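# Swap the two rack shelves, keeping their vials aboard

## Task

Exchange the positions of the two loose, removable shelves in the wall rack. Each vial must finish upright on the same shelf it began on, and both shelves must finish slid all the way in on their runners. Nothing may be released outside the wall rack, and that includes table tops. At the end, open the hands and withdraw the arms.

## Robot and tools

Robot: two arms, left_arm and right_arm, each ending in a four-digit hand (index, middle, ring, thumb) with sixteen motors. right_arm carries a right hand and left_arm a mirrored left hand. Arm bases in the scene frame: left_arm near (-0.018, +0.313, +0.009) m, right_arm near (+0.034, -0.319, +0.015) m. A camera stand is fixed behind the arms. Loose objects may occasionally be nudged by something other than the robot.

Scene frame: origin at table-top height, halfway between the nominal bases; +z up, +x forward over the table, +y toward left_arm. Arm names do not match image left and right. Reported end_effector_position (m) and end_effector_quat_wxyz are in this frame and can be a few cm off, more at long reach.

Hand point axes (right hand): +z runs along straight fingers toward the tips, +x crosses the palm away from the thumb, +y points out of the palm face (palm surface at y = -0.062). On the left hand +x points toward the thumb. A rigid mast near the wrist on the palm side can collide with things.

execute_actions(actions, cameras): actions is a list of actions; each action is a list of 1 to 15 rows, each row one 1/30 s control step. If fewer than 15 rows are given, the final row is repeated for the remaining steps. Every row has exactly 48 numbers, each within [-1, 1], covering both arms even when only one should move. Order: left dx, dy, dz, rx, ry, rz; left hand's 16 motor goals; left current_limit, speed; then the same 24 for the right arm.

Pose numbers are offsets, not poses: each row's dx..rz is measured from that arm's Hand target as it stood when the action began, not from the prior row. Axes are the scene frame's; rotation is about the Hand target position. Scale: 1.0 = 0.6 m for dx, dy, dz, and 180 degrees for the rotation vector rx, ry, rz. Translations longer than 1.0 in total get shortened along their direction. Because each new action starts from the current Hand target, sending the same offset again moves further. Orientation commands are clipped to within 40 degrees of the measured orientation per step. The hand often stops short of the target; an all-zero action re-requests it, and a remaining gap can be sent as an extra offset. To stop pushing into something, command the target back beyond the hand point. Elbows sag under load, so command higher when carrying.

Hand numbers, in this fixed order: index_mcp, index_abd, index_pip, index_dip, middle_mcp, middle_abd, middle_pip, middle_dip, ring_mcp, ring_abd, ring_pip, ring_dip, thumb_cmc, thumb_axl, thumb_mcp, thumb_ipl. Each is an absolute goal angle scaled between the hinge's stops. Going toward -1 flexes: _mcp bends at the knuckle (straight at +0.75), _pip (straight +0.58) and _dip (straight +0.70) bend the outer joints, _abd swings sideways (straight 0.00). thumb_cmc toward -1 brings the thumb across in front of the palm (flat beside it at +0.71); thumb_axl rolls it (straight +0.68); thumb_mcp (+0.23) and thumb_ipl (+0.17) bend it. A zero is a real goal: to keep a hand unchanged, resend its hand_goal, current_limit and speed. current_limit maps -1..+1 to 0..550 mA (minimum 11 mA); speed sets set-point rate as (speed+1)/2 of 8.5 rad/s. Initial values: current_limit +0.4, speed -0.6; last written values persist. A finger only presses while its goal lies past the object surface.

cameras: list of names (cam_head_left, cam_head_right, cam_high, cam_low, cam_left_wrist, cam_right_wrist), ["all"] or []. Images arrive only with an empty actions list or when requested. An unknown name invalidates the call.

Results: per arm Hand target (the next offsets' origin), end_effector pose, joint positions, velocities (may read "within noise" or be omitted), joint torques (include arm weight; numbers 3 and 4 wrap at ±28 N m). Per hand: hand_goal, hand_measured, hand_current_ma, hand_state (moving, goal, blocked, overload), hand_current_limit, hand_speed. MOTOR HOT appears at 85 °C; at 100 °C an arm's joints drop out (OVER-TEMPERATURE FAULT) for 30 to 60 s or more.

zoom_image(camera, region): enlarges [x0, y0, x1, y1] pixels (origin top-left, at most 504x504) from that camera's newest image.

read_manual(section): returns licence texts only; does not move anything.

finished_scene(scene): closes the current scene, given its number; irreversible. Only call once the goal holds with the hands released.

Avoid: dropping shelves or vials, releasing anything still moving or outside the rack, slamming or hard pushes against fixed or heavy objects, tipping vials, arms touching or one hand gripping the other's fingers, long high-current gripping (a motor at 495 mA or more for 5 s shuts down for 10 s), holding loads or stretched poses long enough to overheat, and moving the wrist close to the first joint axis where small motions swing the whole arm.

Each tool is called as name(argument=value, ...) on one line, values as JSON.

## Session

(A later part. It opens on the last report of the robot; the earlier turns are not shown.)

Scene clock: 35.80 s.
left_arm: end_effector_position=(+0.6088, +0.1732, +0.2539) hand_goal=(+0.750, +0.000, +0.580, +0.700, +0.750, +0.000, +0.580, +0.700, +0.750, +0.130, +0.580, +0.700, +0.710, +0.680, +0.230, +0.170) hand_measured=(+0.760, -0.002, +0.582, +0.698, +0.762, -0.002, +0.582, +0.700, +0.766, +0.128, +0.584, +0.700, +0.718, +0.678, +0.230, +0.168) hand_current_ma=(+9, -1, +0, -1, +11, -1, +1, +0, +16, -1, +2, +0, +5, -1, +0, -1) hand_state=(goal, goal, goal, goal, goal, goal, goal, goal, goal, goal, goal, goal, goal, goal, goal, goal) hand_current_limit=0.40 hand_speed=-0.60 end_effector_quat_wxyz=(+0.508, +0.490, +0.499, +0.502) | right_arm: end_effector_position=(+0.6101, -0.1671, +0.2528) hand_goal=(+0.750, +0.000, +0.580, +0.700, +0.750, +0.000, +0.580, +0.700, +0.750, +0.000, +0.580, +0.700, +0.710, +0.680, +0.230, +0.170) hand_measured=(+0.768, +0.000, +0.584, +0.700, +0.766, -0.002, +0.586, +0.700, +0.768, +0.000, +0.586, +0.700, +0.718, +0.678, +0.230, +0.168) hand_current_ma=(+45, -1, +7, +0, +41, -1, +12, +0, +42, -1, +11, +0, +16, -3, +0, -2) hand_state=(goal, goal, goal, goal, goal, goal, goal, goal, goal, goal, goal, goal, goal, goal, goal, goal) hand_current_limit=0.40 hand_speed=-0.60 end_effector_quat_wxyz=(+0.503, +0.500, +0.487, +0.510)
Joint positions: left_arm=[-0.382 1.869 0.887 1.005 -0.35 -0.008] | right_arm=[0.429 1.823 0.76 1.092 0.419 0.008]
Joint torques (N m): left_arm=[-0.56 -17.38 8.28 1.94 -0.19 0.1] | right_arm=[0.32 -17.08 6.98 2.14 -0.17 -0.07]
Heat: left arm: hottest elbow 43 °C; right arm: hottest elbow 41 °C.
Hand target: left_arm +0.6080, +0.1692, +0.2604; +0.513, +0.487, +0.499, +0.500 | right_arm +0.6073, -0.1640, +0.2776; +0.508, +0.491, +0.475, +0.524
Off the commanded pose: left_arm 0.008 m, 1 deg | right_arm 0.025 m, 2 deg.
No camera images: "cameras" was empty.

execute_actions(actions=[[[0,0,0.006,0,0,0,0.75,0,0.58,0.7,0.75,0,0.58,0.7,0.75,0.13,0.58,0.7,0.71,0.68,0.23,0.17,0.4,-0.6,0,0,0.005,0,0,0,0.75,0,0.58,0.7,0.75,0,0.58,0.7,0.75,0,0.58,0.7,0.71,0.68,0.23,0.17,0.4,-0.6]],[[0,0,0.006,0,-0.001,0,0.75,0,0.58,0.7,0.75,0,0.58,0.7,0.75,0.13,0.58,0.7,0.71,0.68,0.23,0.17,0.4,-0.6,0,0,0.005,0,-0.001,0,0.75,0,0.58,0.7,0.75,0,0.58,0.7,0.75,0,0.58,0.7,0.71,0.68,0.23,0.17,0.4,-0.6]],[[0,0,0.006,0,-0.001,0,0.75,0,0.58,0.7,0.75,0,0.58,0.7,0.75,0.13,0.58,0.7,0.71,0.68,0.23,0.17,0.4,-0.6,0,0,0.005,0,-0.001,0,0.75,0,0.58,0.7,0.75,0,0.58,0.7,0.75,0,0.58,0.7,0.71,0.68,0.23,0.17,0.4,-0.6]]], cameras=["cam_low","cam_head_left"])

zoom_image(camera="cam_low", region=[300, 160, 430, 280])

zoom_image(camera="cam_head_left", region=[180, 40, 440, 180])

Scene clock: 38.67 s.
left_arm: end_effector_position=(+0.6094, +0.1730, +0.2561) hand_goal=(+0.750, +0.000, +0.580, +0.700, +0.750, +0.000, +0.580, +0.700, +0.750, +0.130, +0.580, +0.700, +0.710, +0.680, +0.230, +0.170) hand_measured=(+0.762, -0.002, +0.584, +0.700, +0.764, -0.002, +0.584, +0.700, +0.768, +0.128, +0.586, +0.700, +0.718, +0.678, +0.230, +0.168) hand_current_ma=(+12, -1, +2, +0, +16, -1, +3, +0, +20, -1, +3, +0, +5, -1, +0, -1) hand_state=(goal, goal, goal, goal, goal, goal, goal, goal, goal, goal, goal, goal, goal, goal, goal, goal) hand_current_limit=0.40 hand_speed=-0.60 end_effector_quat_wxyz=(+0.505, +0.494, +0.501, +0.501) | right_arm: end_effector_position=(+0.6107, -0.1668, +0.2545) hand_goal=(+0.750, +0.000, +0.580, +0.700, +0.750, +0.000, +0.580, +0.700, +0.750, +0.000, +0.580, +0.700, +0.710, +0.680, +0.230, +0.170) hand_measured=(+0.770, +0.000, +0.586, +0.700, +0.768, -0.002, +0.588, +0.700, +0.768, +0.000, +0.586, +0.700, +0.718, +0.678, +0.230, +0.168) hand_current_ma=(+52, -1, +9, +0, +43, -1, +13, +0, +42, -1, +11, +0, +16, -3, +0, -2) hand_state=(blocked, goal, goal, goal, goal, goal, goal, goal, goal, goal, goal, goal, goal, goal, goal, goal) hand_current_limit=0.40 hand_speed=-0.60 end_effector_quat_wxyz=(+0.502, +0.501, +0.490, +0.507)
Joint positions: left_arm=[-0.382 1.857 0.887 0.98 -0.35 -0.008] | right_arm=[0.429 1.812 0.76 1.07 0.419 0.008]
Joint torques (N m): left_arm=[-0.44 -17.96 8.75 2.15 -0.17 0.13] | right_arm=[0.32 -17.96 7.35 2.37 -0.19 -0.09]
Heat: left arm: hottest elbow 42 °C; right arm: hottest elbow 41 °C.
Hand target: left_arm +0.6081, +0.1692, +0.2710; +0.515, +0.486, +0.498, +0.501 | right_arm +0.6073, -0.1640, +0.2866; +0.510, +0.489, +0.474, +0.526
Off the commanded pose: left_arm 0.016 m, 2 deg | right_arm 0.032 m, 3 deg.
Images, in order (width x height): cam_head_left 672x504, cam_low 672x504.

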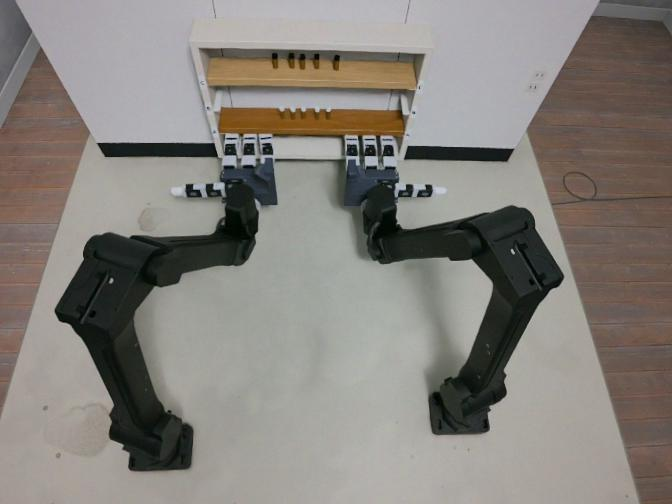

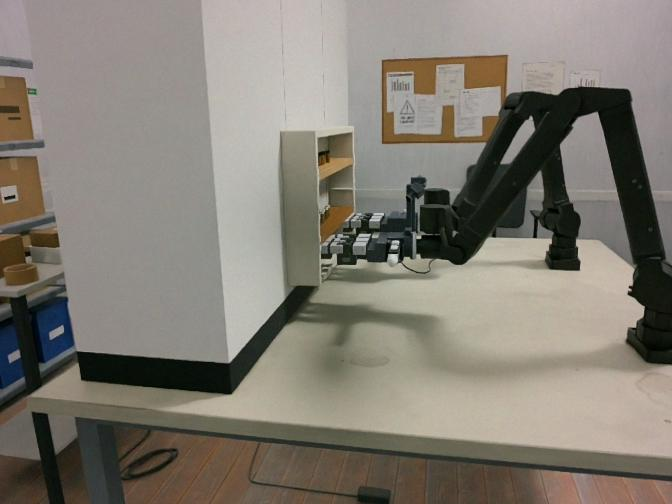

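Scaled by 3.877.

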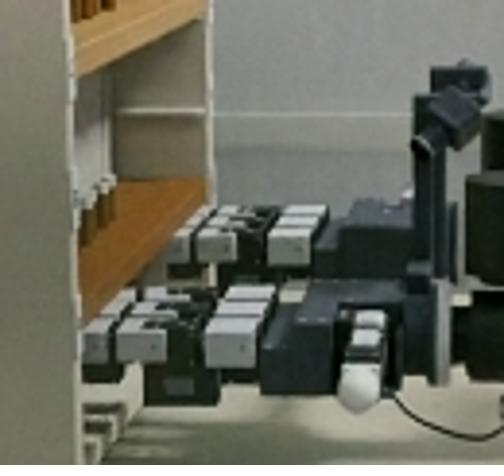

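Scaled by 1.938.

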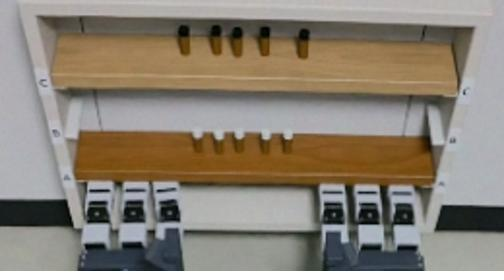

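execute_actions(actions=[[[0,0,0.006,0,-0.003,0,0.75,0,0.58,0.7,0.75,0,0.58,0.7,0.75,0.13,0.58,0.7,0.71,0.68,0.23,0.17,0.4,-0.6,0,0,0.006,0,-0.003,0,0.75,0,0.58,0.7,0.75,0,0.58,0.7,0.75,0,0.58,0.7,0.71,0.68,0.23,0.17,0.4,-0.6]],[[0,0,0.006,0,-0.003,0,0.75,0,0.58,0.7,0.75,0,0.58,0.7,0.75,0.13,0.58,0.7,0.71,0.68,0.23,0.17,0.4,-0.6,0,0,0.006,0,-0.003,0,0.75,0,0.58,0.7,0.75,0,0.58,0.7,0.75,0,0.58,0.7,0.71,0.68,0.23,0.17,0.4,-0.6]],[[0,0,0.006,0,-0.003,0,0.75,0,0.58,0.7,0.75,0,0.58,0.7,0.75,0.13,0.58,0.7,0.71,0.68,0.23,0.17,0.4,-0.6,0,0,0.006,0,-0.003,0,0.75,0,0.58,0.7,0.75,0,0.58,0.7,0.75,0,0.58,0.7,0.71,0.68,0.23,0.17,0.4,-0.6]]], cameras=[])

Scene clock: 41.40 s.
left_arm: end_effector_position=(+0.6092, +0.1731, +0.2575) hand_goal=(+0.750, +0.000, +0.580, +0.700, +0.750, +0.000, +0.580, +0.700, +0.750, +0.130, +0.580, +0.700, +0.710, +0.680, +0.230, +0.170) hand_measured=(+0.764, -0.002, +0.584, +0.700, +0.766, -0.002, +0.586, +0.700, +0.768, +0.128, +0.586, +0.700, +0.718, +0.678, +0.230, +0.168) hand_current_ma=(+13, -1, +2, +0, +18, -1, +3, +0, +22, -1, +4, +0, +5, -1, +0, -1) hand_state=(goal, goal, goal, goal, goal, goal, goal, goal, goal, goal, goal, goal, goal, goal, goal, goal) hand_current_limit=0.40 hand_speed=-0.60 end_effector_quat_wxyz=(+0.505, +0.493, +0.501, +0.501) | right_arm: end_effector_position=(+0.6104, -0.1659, +0.2563) hand_goal=(+0.750, +0.000, +0.580, +0.700, +0.750, +0.000, +0.580, +0.700, +0.750, +0.000, +0.580, +0.700, +0.710, +0.680, +0.230, +0.170) hand_measured=(+0.774, +0.000, +0.588, +0.700, +0.770, -0.002, +0.588, +0.702, +0.768, +0.000, +0.586, +0.700, +0.718, +0.678, +0.230, +0.168) hand_current_ma=(+67, -1, +13, +0, +48, -1, +16, +1, +42, -1, +11, +0, +16, -3, +0, -2) hand_state=(blocked, goal, goal, goal, goal, goal, goal, goal, goal, goal, goal, goal, goal, goal, goal, goal) hand_current_limit=0.40 hand_speed=-0.60 end_effector_quat_wxyz=(+0.504, +0.498, +0.492, +0.505)
Joint positions: left_arm=[-0.382 1.855 0.887 0.98 -0.35 -0.008] | right_arm=[0.429 1.809 0.76 1.07 0.418 -0.002]
Joint torques (N m): left_arm=[-0.26 -18.26 9.44 2.86 -0.11 0.23] | right_arm=[0.15 -17.96 7.94 3.06 -0.28 -0.11]
Heat: left arm: hottest elbow 42 °C; right arm: hottest elbow 41 °C.
Hand target: left_arm +0.6081, +0.1692, +0.2818; +0.522, +0.478, +0.491, +0.508 | right_arm +0.6073, -0.1640, +0.2974; +0.516, +0.482, +0.466, +0.533
Off the commanded pose: left_arm 0.025 m, 3 deg | right_arm 0.041 m, 5 deg.
No camera images: "cameras" was empty.

execute_actions(actions=[[[0,0,0.007,0,-0.003,0,0.75,0,0.58,0.7,0.75,0,0.58,0.7,0.75,0.13,0.58,0.7,0.71,0.68,0.23,0.17,0.4,-0.6,0,0,0.007,0.003,-0.003,0,0.75,0,0.58,0.7,0.75,0,0.58,0.7,0.75,0,0.58,0.7,0.71,0.68,0.23,0.17,0.4,-0.6]],[[0,0,0.007,0,-0.003,0,0.75,0,0.58,0.7,0.75,0,0.58,0.7,0.75,0.13,0.58,0.7,0.71,0.68,0.23,0.17,0.4,-0.6,0,0,0.007,0.003,-0.003,0,0.75,0,0.58,0.7,0.75,0,0.58,0.7,0.75,0,0.58,0.7,0.71,0.68,0.23,0.17,0.4,-0.6]],[[0,0,0.006,0,-0.003,0,0.75,0,0.58,0.7,0.75,0,0.58,0.7,0.75,0.13,0.58,0.7,0.71,0.68,0.23,0.17,0.4,-0.6,0,0,0.006,0.002,-0.003,0,0.75,0,0.58,0.7,0.75,0,0.58,0.7,0.75,0,0.58,0.7,0.71,0.68,0.23,0.17,0.4,-0.6]]], cameras=["cam_low"])

zoom_image(camera="cam_low", region=[300, 160, 430, 280])

Scene clock: 44.23 s.
left_arm: end_effector_position=(+0.6088, +0.1729, +0.2600) hand_goal=(+0.750, +0.000, +0.580, +0.700, +0.750, +0.000, +0.580, +0.700, +0.750, +0.130, +0.580, +0.700, +0.710, +0.680, +0.230, +0.170) hand_measured=(+0.766, -0.002, +0.588, +0.700, +0.768, -0.002, +0.588, +0.702, +0.772, +0.128, +0.588, +0.702, +0.718, +0.678, +0.230, +0.168) hand_current_ma=(+19, -1, +5, +0, +23, -1, +5, +1, +27, -1, +6, +1, +5, -1, +0, -1) hand_state=(goal, goal, goal, goal, goal, goal, goal, goal, blocked, goal, goal, goal, goal, goal, goal, goal) hand_current_limit=0.40 hand_speed=-0.60 end_effector_quat_wxyz=(+0.506, +0.493, +0.499, +0.502) | right_arm: end_effector_position=(+0.6101, -0.1660, +0.2583) hand_goal=(+0.750, +0.000, +0.580, +0.700, +0.750, +0.000, +0.580, +0.700, +0.750, +0.000, +0.580, +0.700, +0.710, +0.680, +0.230, +0.170) hand_measured=(+0.776, +0.000, +0.588, +0.702, +0.770, -0.002, +0.590, +0.702, +0.768, +0.000, +0.588, +0.702, +0.718, +0.678, +0.230, +0.168) hand_current_ma=(+72, -1, +15, +2, +54, -1, +21, +4, +48, -1, +13, +2, +16, -3, +0, -2) hand_state=(blocked, goal, goal, goal, blocked, goal, goal, goal, goal, goal, goal, goal, goal, goal, goal, goal) hand_current_limit=0.40 hand_speed=-0.60 end_effector_quat_wxyz=(+0.505, +0.498, +0.491, +0.506)
Joint positions: left_arm=[-0.382 1.851 0.887 0.98 -0.35 -0.004] | right_arm=[0.429 1.805 0.76 1.07 0.418 -0.002]
Joint torques (N m): left_arm=[-0.21 -18.32 10.15 3.47 0 0.28] | right_arm=[0.32 -18.43 8.94 3.45 -0.15 0.02]
Heat: left arm: hottest elbow 42 °C; right arm: hottest elbow 41 °C.
Hand target: left_arm +0.6081, +0.1692, +0.2939; +0.529, +0.471, +0.483, +0.515 | right_arm +0.6073, -0.1640, +0.3093; +0.517, +0.481, +0.452, +0.545
Off the commanded pose: left_arm 0.034 m, 4 deg | right_arm 0.051 m, 7 deg.
Images, in order (width x height): cam_low 672x504.

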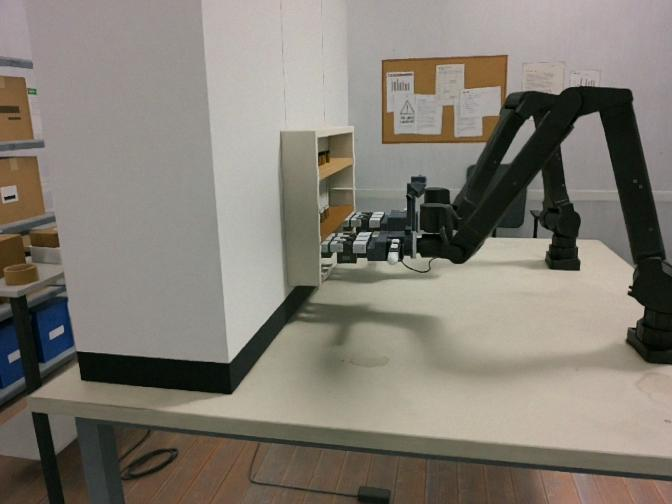

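Scaled by 3.877.

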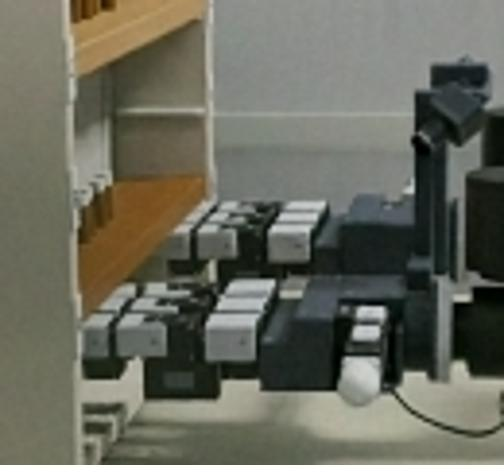

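execute_actions(actions=[[[0,0,0.006,0,-0.002,0,0.75,0,0.58,0.7,0.75,0,0.58,0.7,0.75,0.13,0.58,0.7,0.71,0.68,0.23,0.17,0.4,-0.6,0,0,0.006,0.002,-0.002,0,0.75,0,0.58,0.7,0.75,0,0.58,0.7,0.75,0,0.58,0.7,0.71,0.68,0.23,0.17,0.4,-0.6]],[[0,0,0.006,0,-0.002,0,0.75,0,0.58,0.7,0.75,0,0.58,0.7,0.75,0.13,0.58,0.7,0.71,0.68,0.23,0.17,0.4,-0.6,0,0,0.006,0.0,-0.002,0,0.75,0,0.58,0.7,0.75,0,0.58,0.7,0.75,0,0.58,0.7,0.71,0.68,0.23,0.17,0.4,-0.6]],[[0,0,0.006,0,-0.002,0,0.75,0,0.58,0.7,0.75,0,0.58,0.7,0.75,0.13,0.58,0.7,0.71,0.68,0.23,0.17,0.4,-0.6,0,0,0.006,0.0,-0.002,0,0.75,0,0.58,0.7,0.75,0,0.58,0.7,0.75,0,0.58,0.7,0.71,0.68,0.23,0.17,0.4,-0.6]]], cameras=["cam_low","cam_head_left"])

zoom_image(camera="cam_low", region=[300, 160, 430, 280])

zoom_image(camera="cam_head_left", region=[180, 40, 440, 180])

Scene clock: 47.37 s.
left_arm: end_effector_position=(+0.6077, +0.1727, +0.2658) hand_goal=(+0.750, +0.000, +0.580, +0.700, +0.750, +0.000, +0.580, +0.700, +0.750, +0.130, +0.580, +0.700, +0.710, +0.680, +0.230, +0.170) hand_measured=(+0.770, -0.002, +0.590, +0.702, +0.772, -0.002, +0.590, +0.704, +0.774, +0.128, +0.590, +0.704, +0.718, +0.678, +0.230, +0.168) hand_current_ma=(+25, -1, +8, +1, +29, -1, +8, +2, +32, -1, +8, +1, +5, -1, +0, -1) hand_state=(blocked, goal, goal, goal, blocked, goal, goal, goal, blocked, goal, goal, goal, goal, goal, goal, goal) hand_current_limit=0.40 hand_speed=-0.60 end_effector_quat_wxyz=(+0.507, +0.491, +0.496, +0.505) | right_arm: end_effector_position=(+0.6091, -0.1665, +0.2639) hand_goal=(+0.750, +0.000, +0.580, +0.700, +0.750, +0.000, +0.580, +0.700, +0.750, +0.000, +0.580, +0.700, +0.710, +0.680, +0.230, +0.170) hand_measured=(+0.780, +0.000, +0.590, +0.704, +0.774, -0.002, +0.594, +0.704, +0.774, +0.000, +0.590, +0.704, +0.718, +0.678, +0.230, +0.168) hand_current_ma=(+84, -1, +22, +7, +68, -1, +29, +7, +66, -1, +21, +6, +16, -3, +0, -2) hand_state=(blocked, goal, goal, goal, blocked, goal, goal, goal, blocked, goal, goal, goal, goal, goal, goal, goal) hand_current_limit=0.40 hand_speed=-0.60 end_effector_quat_wxyz=(+0.506, +0.496, +0.488, +0.510)
Joint positions: left_arm=[-0.382 1.842 0.887 0.98 -0.35 0.002] | right_arm=[0.429 1.796 0.76 1.07 0.418 -0.002]
Joint torques (N m): left_arm=[0.03 -18.49 10.74 3.54 0.07 0.27] | right_arm=[0.26 -18.55 9.69 3.54 -0.19 0.01]
Heat: left arm: hottest elbow 42 °C; right arm: hottest elbow 41 °C.
Hand target: left_arm +0.6081, +0.1692, +0.3047; +0.533, +0.466, +0.478, +0.519 | right_arm +0.6073, -0.1640, +0.3201; +0.520, +0.477, +0.446, +0.551
Off the commanded pose: left_arm 0.039 m, 5 deg | right_arm 0.056 m, 7 deg.
Images, in order (width x height): cam_head_left 672x504, cam_low 672x504.

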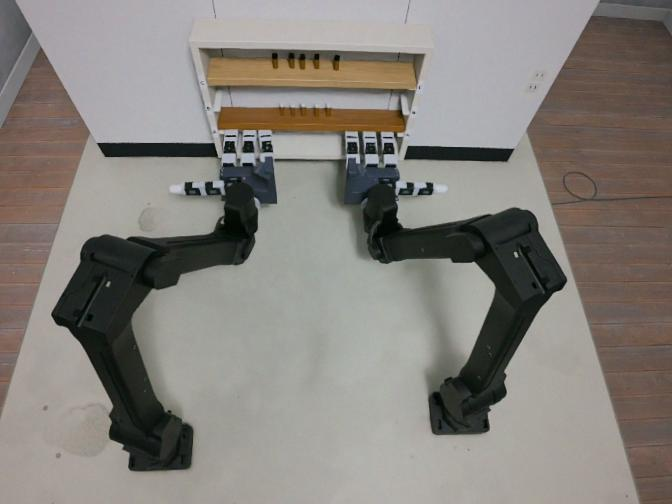

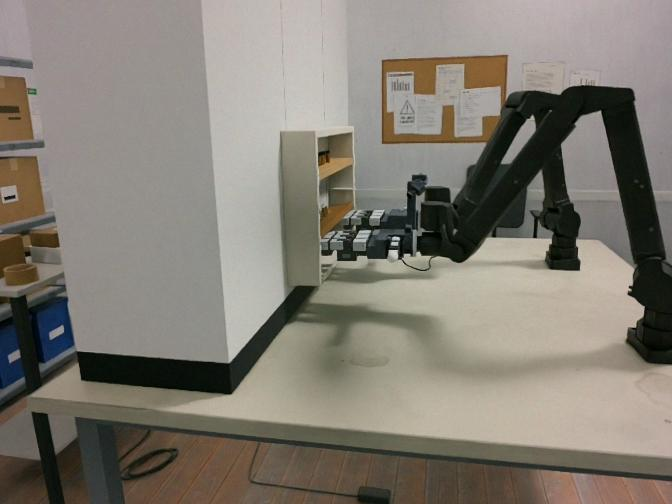

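Scaled by 3.877.

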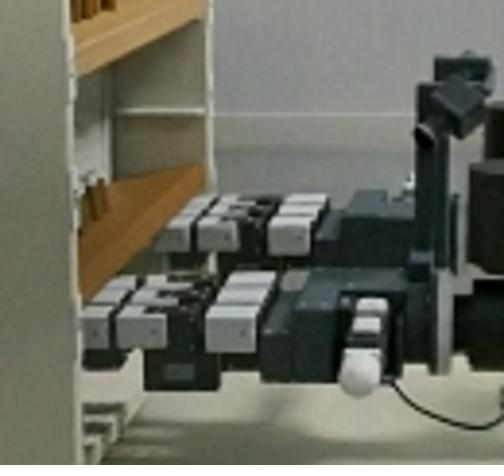

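Scaled by 1.938.

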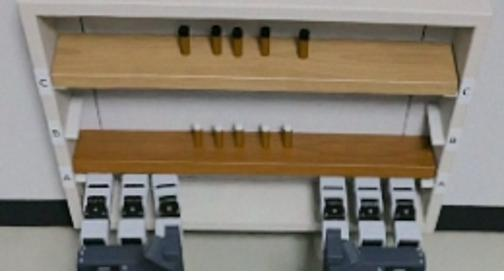

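execute_actions(actions=[])

zoom_image(camera="cam_low", region=[310, 180, 370, 250])

zoom_image(camera="cam_right_wrist", region=[150, 0, 450, 220])

Scene clock: 48.47 s.
left_arm: end_effector_position=(+0.6077, +0.1727, +0.2658) hand_goal=(+0.750, +0.000, +0.580, +0.700, +0.750, +0.000, +0.580, +0.700, +0.750, +0.130, +0.580, +0.700, +0.710, +0.680, +0.230, +0.170) hand_measured=(+0.770, -0.002, +0.590, +0.702, +0.772, -0.002, +0.590, +0.704, +0.774, +0.128, +0.590, +0.704, +0.718, +0.678, +0.230, +0.168) hand_current_ma=(+25, -1, +8, +1, +29, -1, +8, +2, +32, -1, +8, +1, +5, -1, +0, -1) hand_state=(blocked, goal, goal, goal, blocked, goal, goal, goal, blocked, goal, goal, goal, goal, goal, goal, goal) hand_current_limit=0.40 hand_speed=-0.60 end_effector_quat_wxyz=(+0.507, +0.491, +0.496, +0.505) | right_arm: end_effector_position=(+0.6091, -0.1665, +0.2639) hand_goal=(+0.750, +0.000, +0.580, +0.700, +0.750, +0.000, +0.580, +0.700, +0.750, +0.000, +0.580, +0.700, +0.710, +0.680, +0.230, +0.170) hand_measured=(+0.780, +0.000, +0.590, +0.704, +0.774, -0.002, +0.594, +0.704, +0.774, +0.000, +0.590, +0.704, +0.718, +0.678, +0.230, +0.168) hand_current_ma=(+84, -1, +22, +7, +68, -1, +29, +7, +66, -1, +21, +6, +16, -3, +0, -2) hand_state=(blocked, goal, goal, goal, blocked, goal, goal, goal, blocked, goal, goal, goal, goal, goal, goal, goal) hand_current_limit=0.40 hand_speed=-0.60 end_effector_quat_wxyz=(+0.506, +0.496, +0.488, +0.510)
Joint positions: left_arm=[-0.382 1.842 0.887 0.98 -0.35 0.002] | right_arm=[0.429 1.796 0.76 1.07 0.418 -0.002]
Joint velocities: within noise
Joint torques (N m): left_arm=[-0.21 -18.43 10.78 3.51 0.08 0.29] | right_arm=[0.21 -18.55 9.68 3.45 -0.2 0]
Heat: left arm: hottest elbow 43 °C; right arm: hottest elbow 42 °C.
Hand target: left_arm +0.6081, +0.1692, +0.3047; +0.533, +0.466, +0.478, +0.519 | right_arm +0.6073, -0.1640, +0.3201; +0.520, +0.477, +0.446, +0.551
Off the commanded pose: left_arm 0.039 m, 5 deg | right_arm 0.056 m, 7 deg.
camera_calibration:
cam_left_wrist: T_world_to_cam=[[0.00298009, -0.747182, -0.664613, 0.272566], [-0.733149, 0.450349, -0.509586, 0.456709], [0.680061, 0.488779, -0.546453, -0.233236], [0, 0, 0, 1]] pos_world=[0.492639, 0.111979, 0.286431]
cam_right_wrist: T_world_to_cam=[[-0.0499995, -0.777846, 0.626463, -0.23461], [-0.731637, -0.398448, -0.553125, 0.475583], [0.679859, -0.485999, -0.549178, -0.228609], [0, 0, 0, 1]] pos_world=[0.491645, -0.104099, 0.284484]

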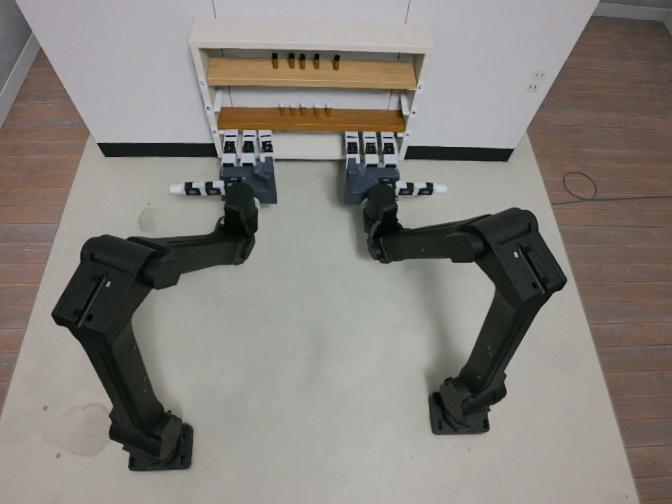

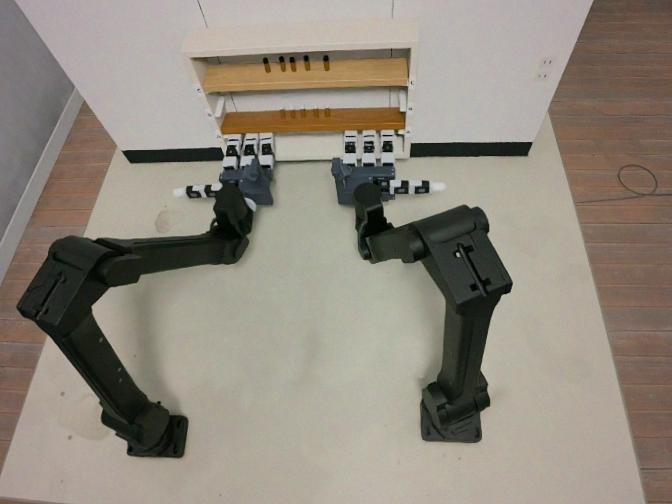

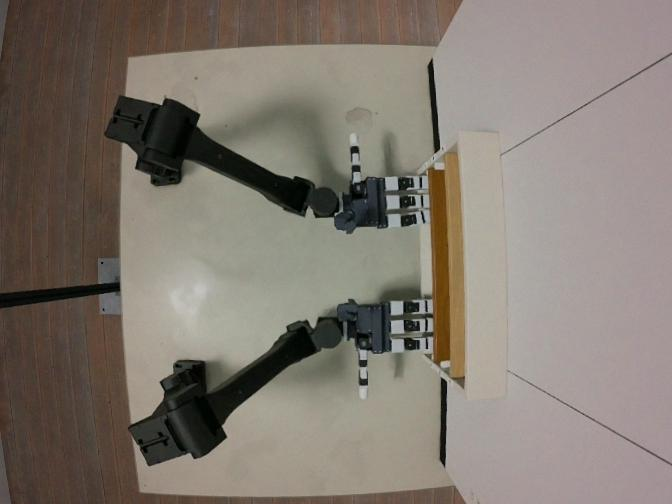

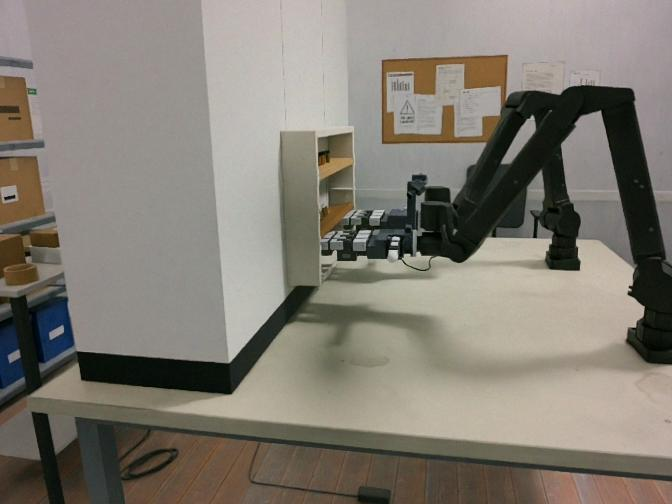

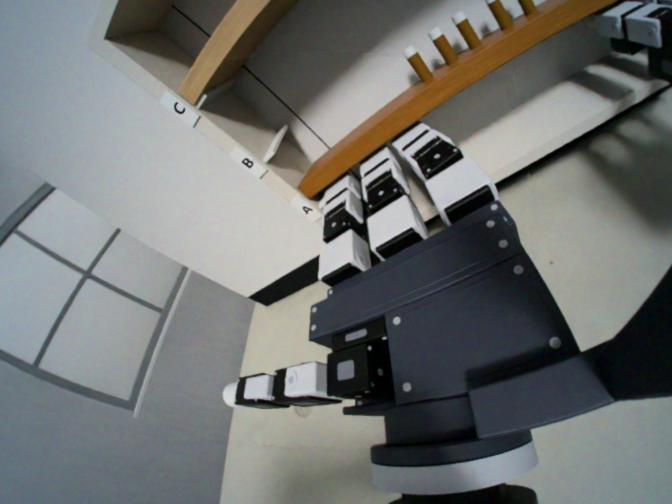

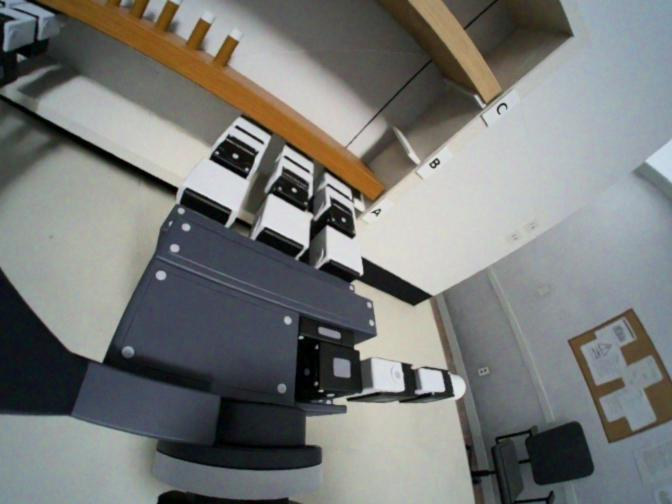

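Scaled by 7.200.

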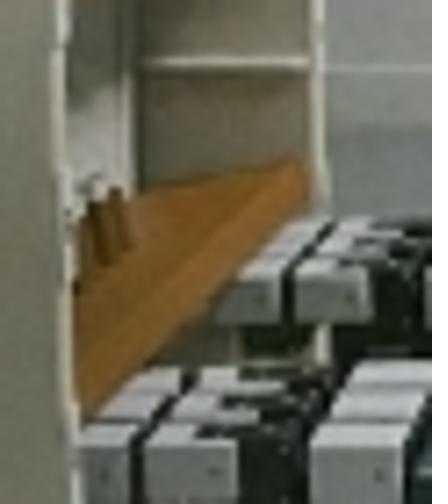

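Scaled by 1.680 from the camera's 672x504 image, which has a finer 960x720 frame.

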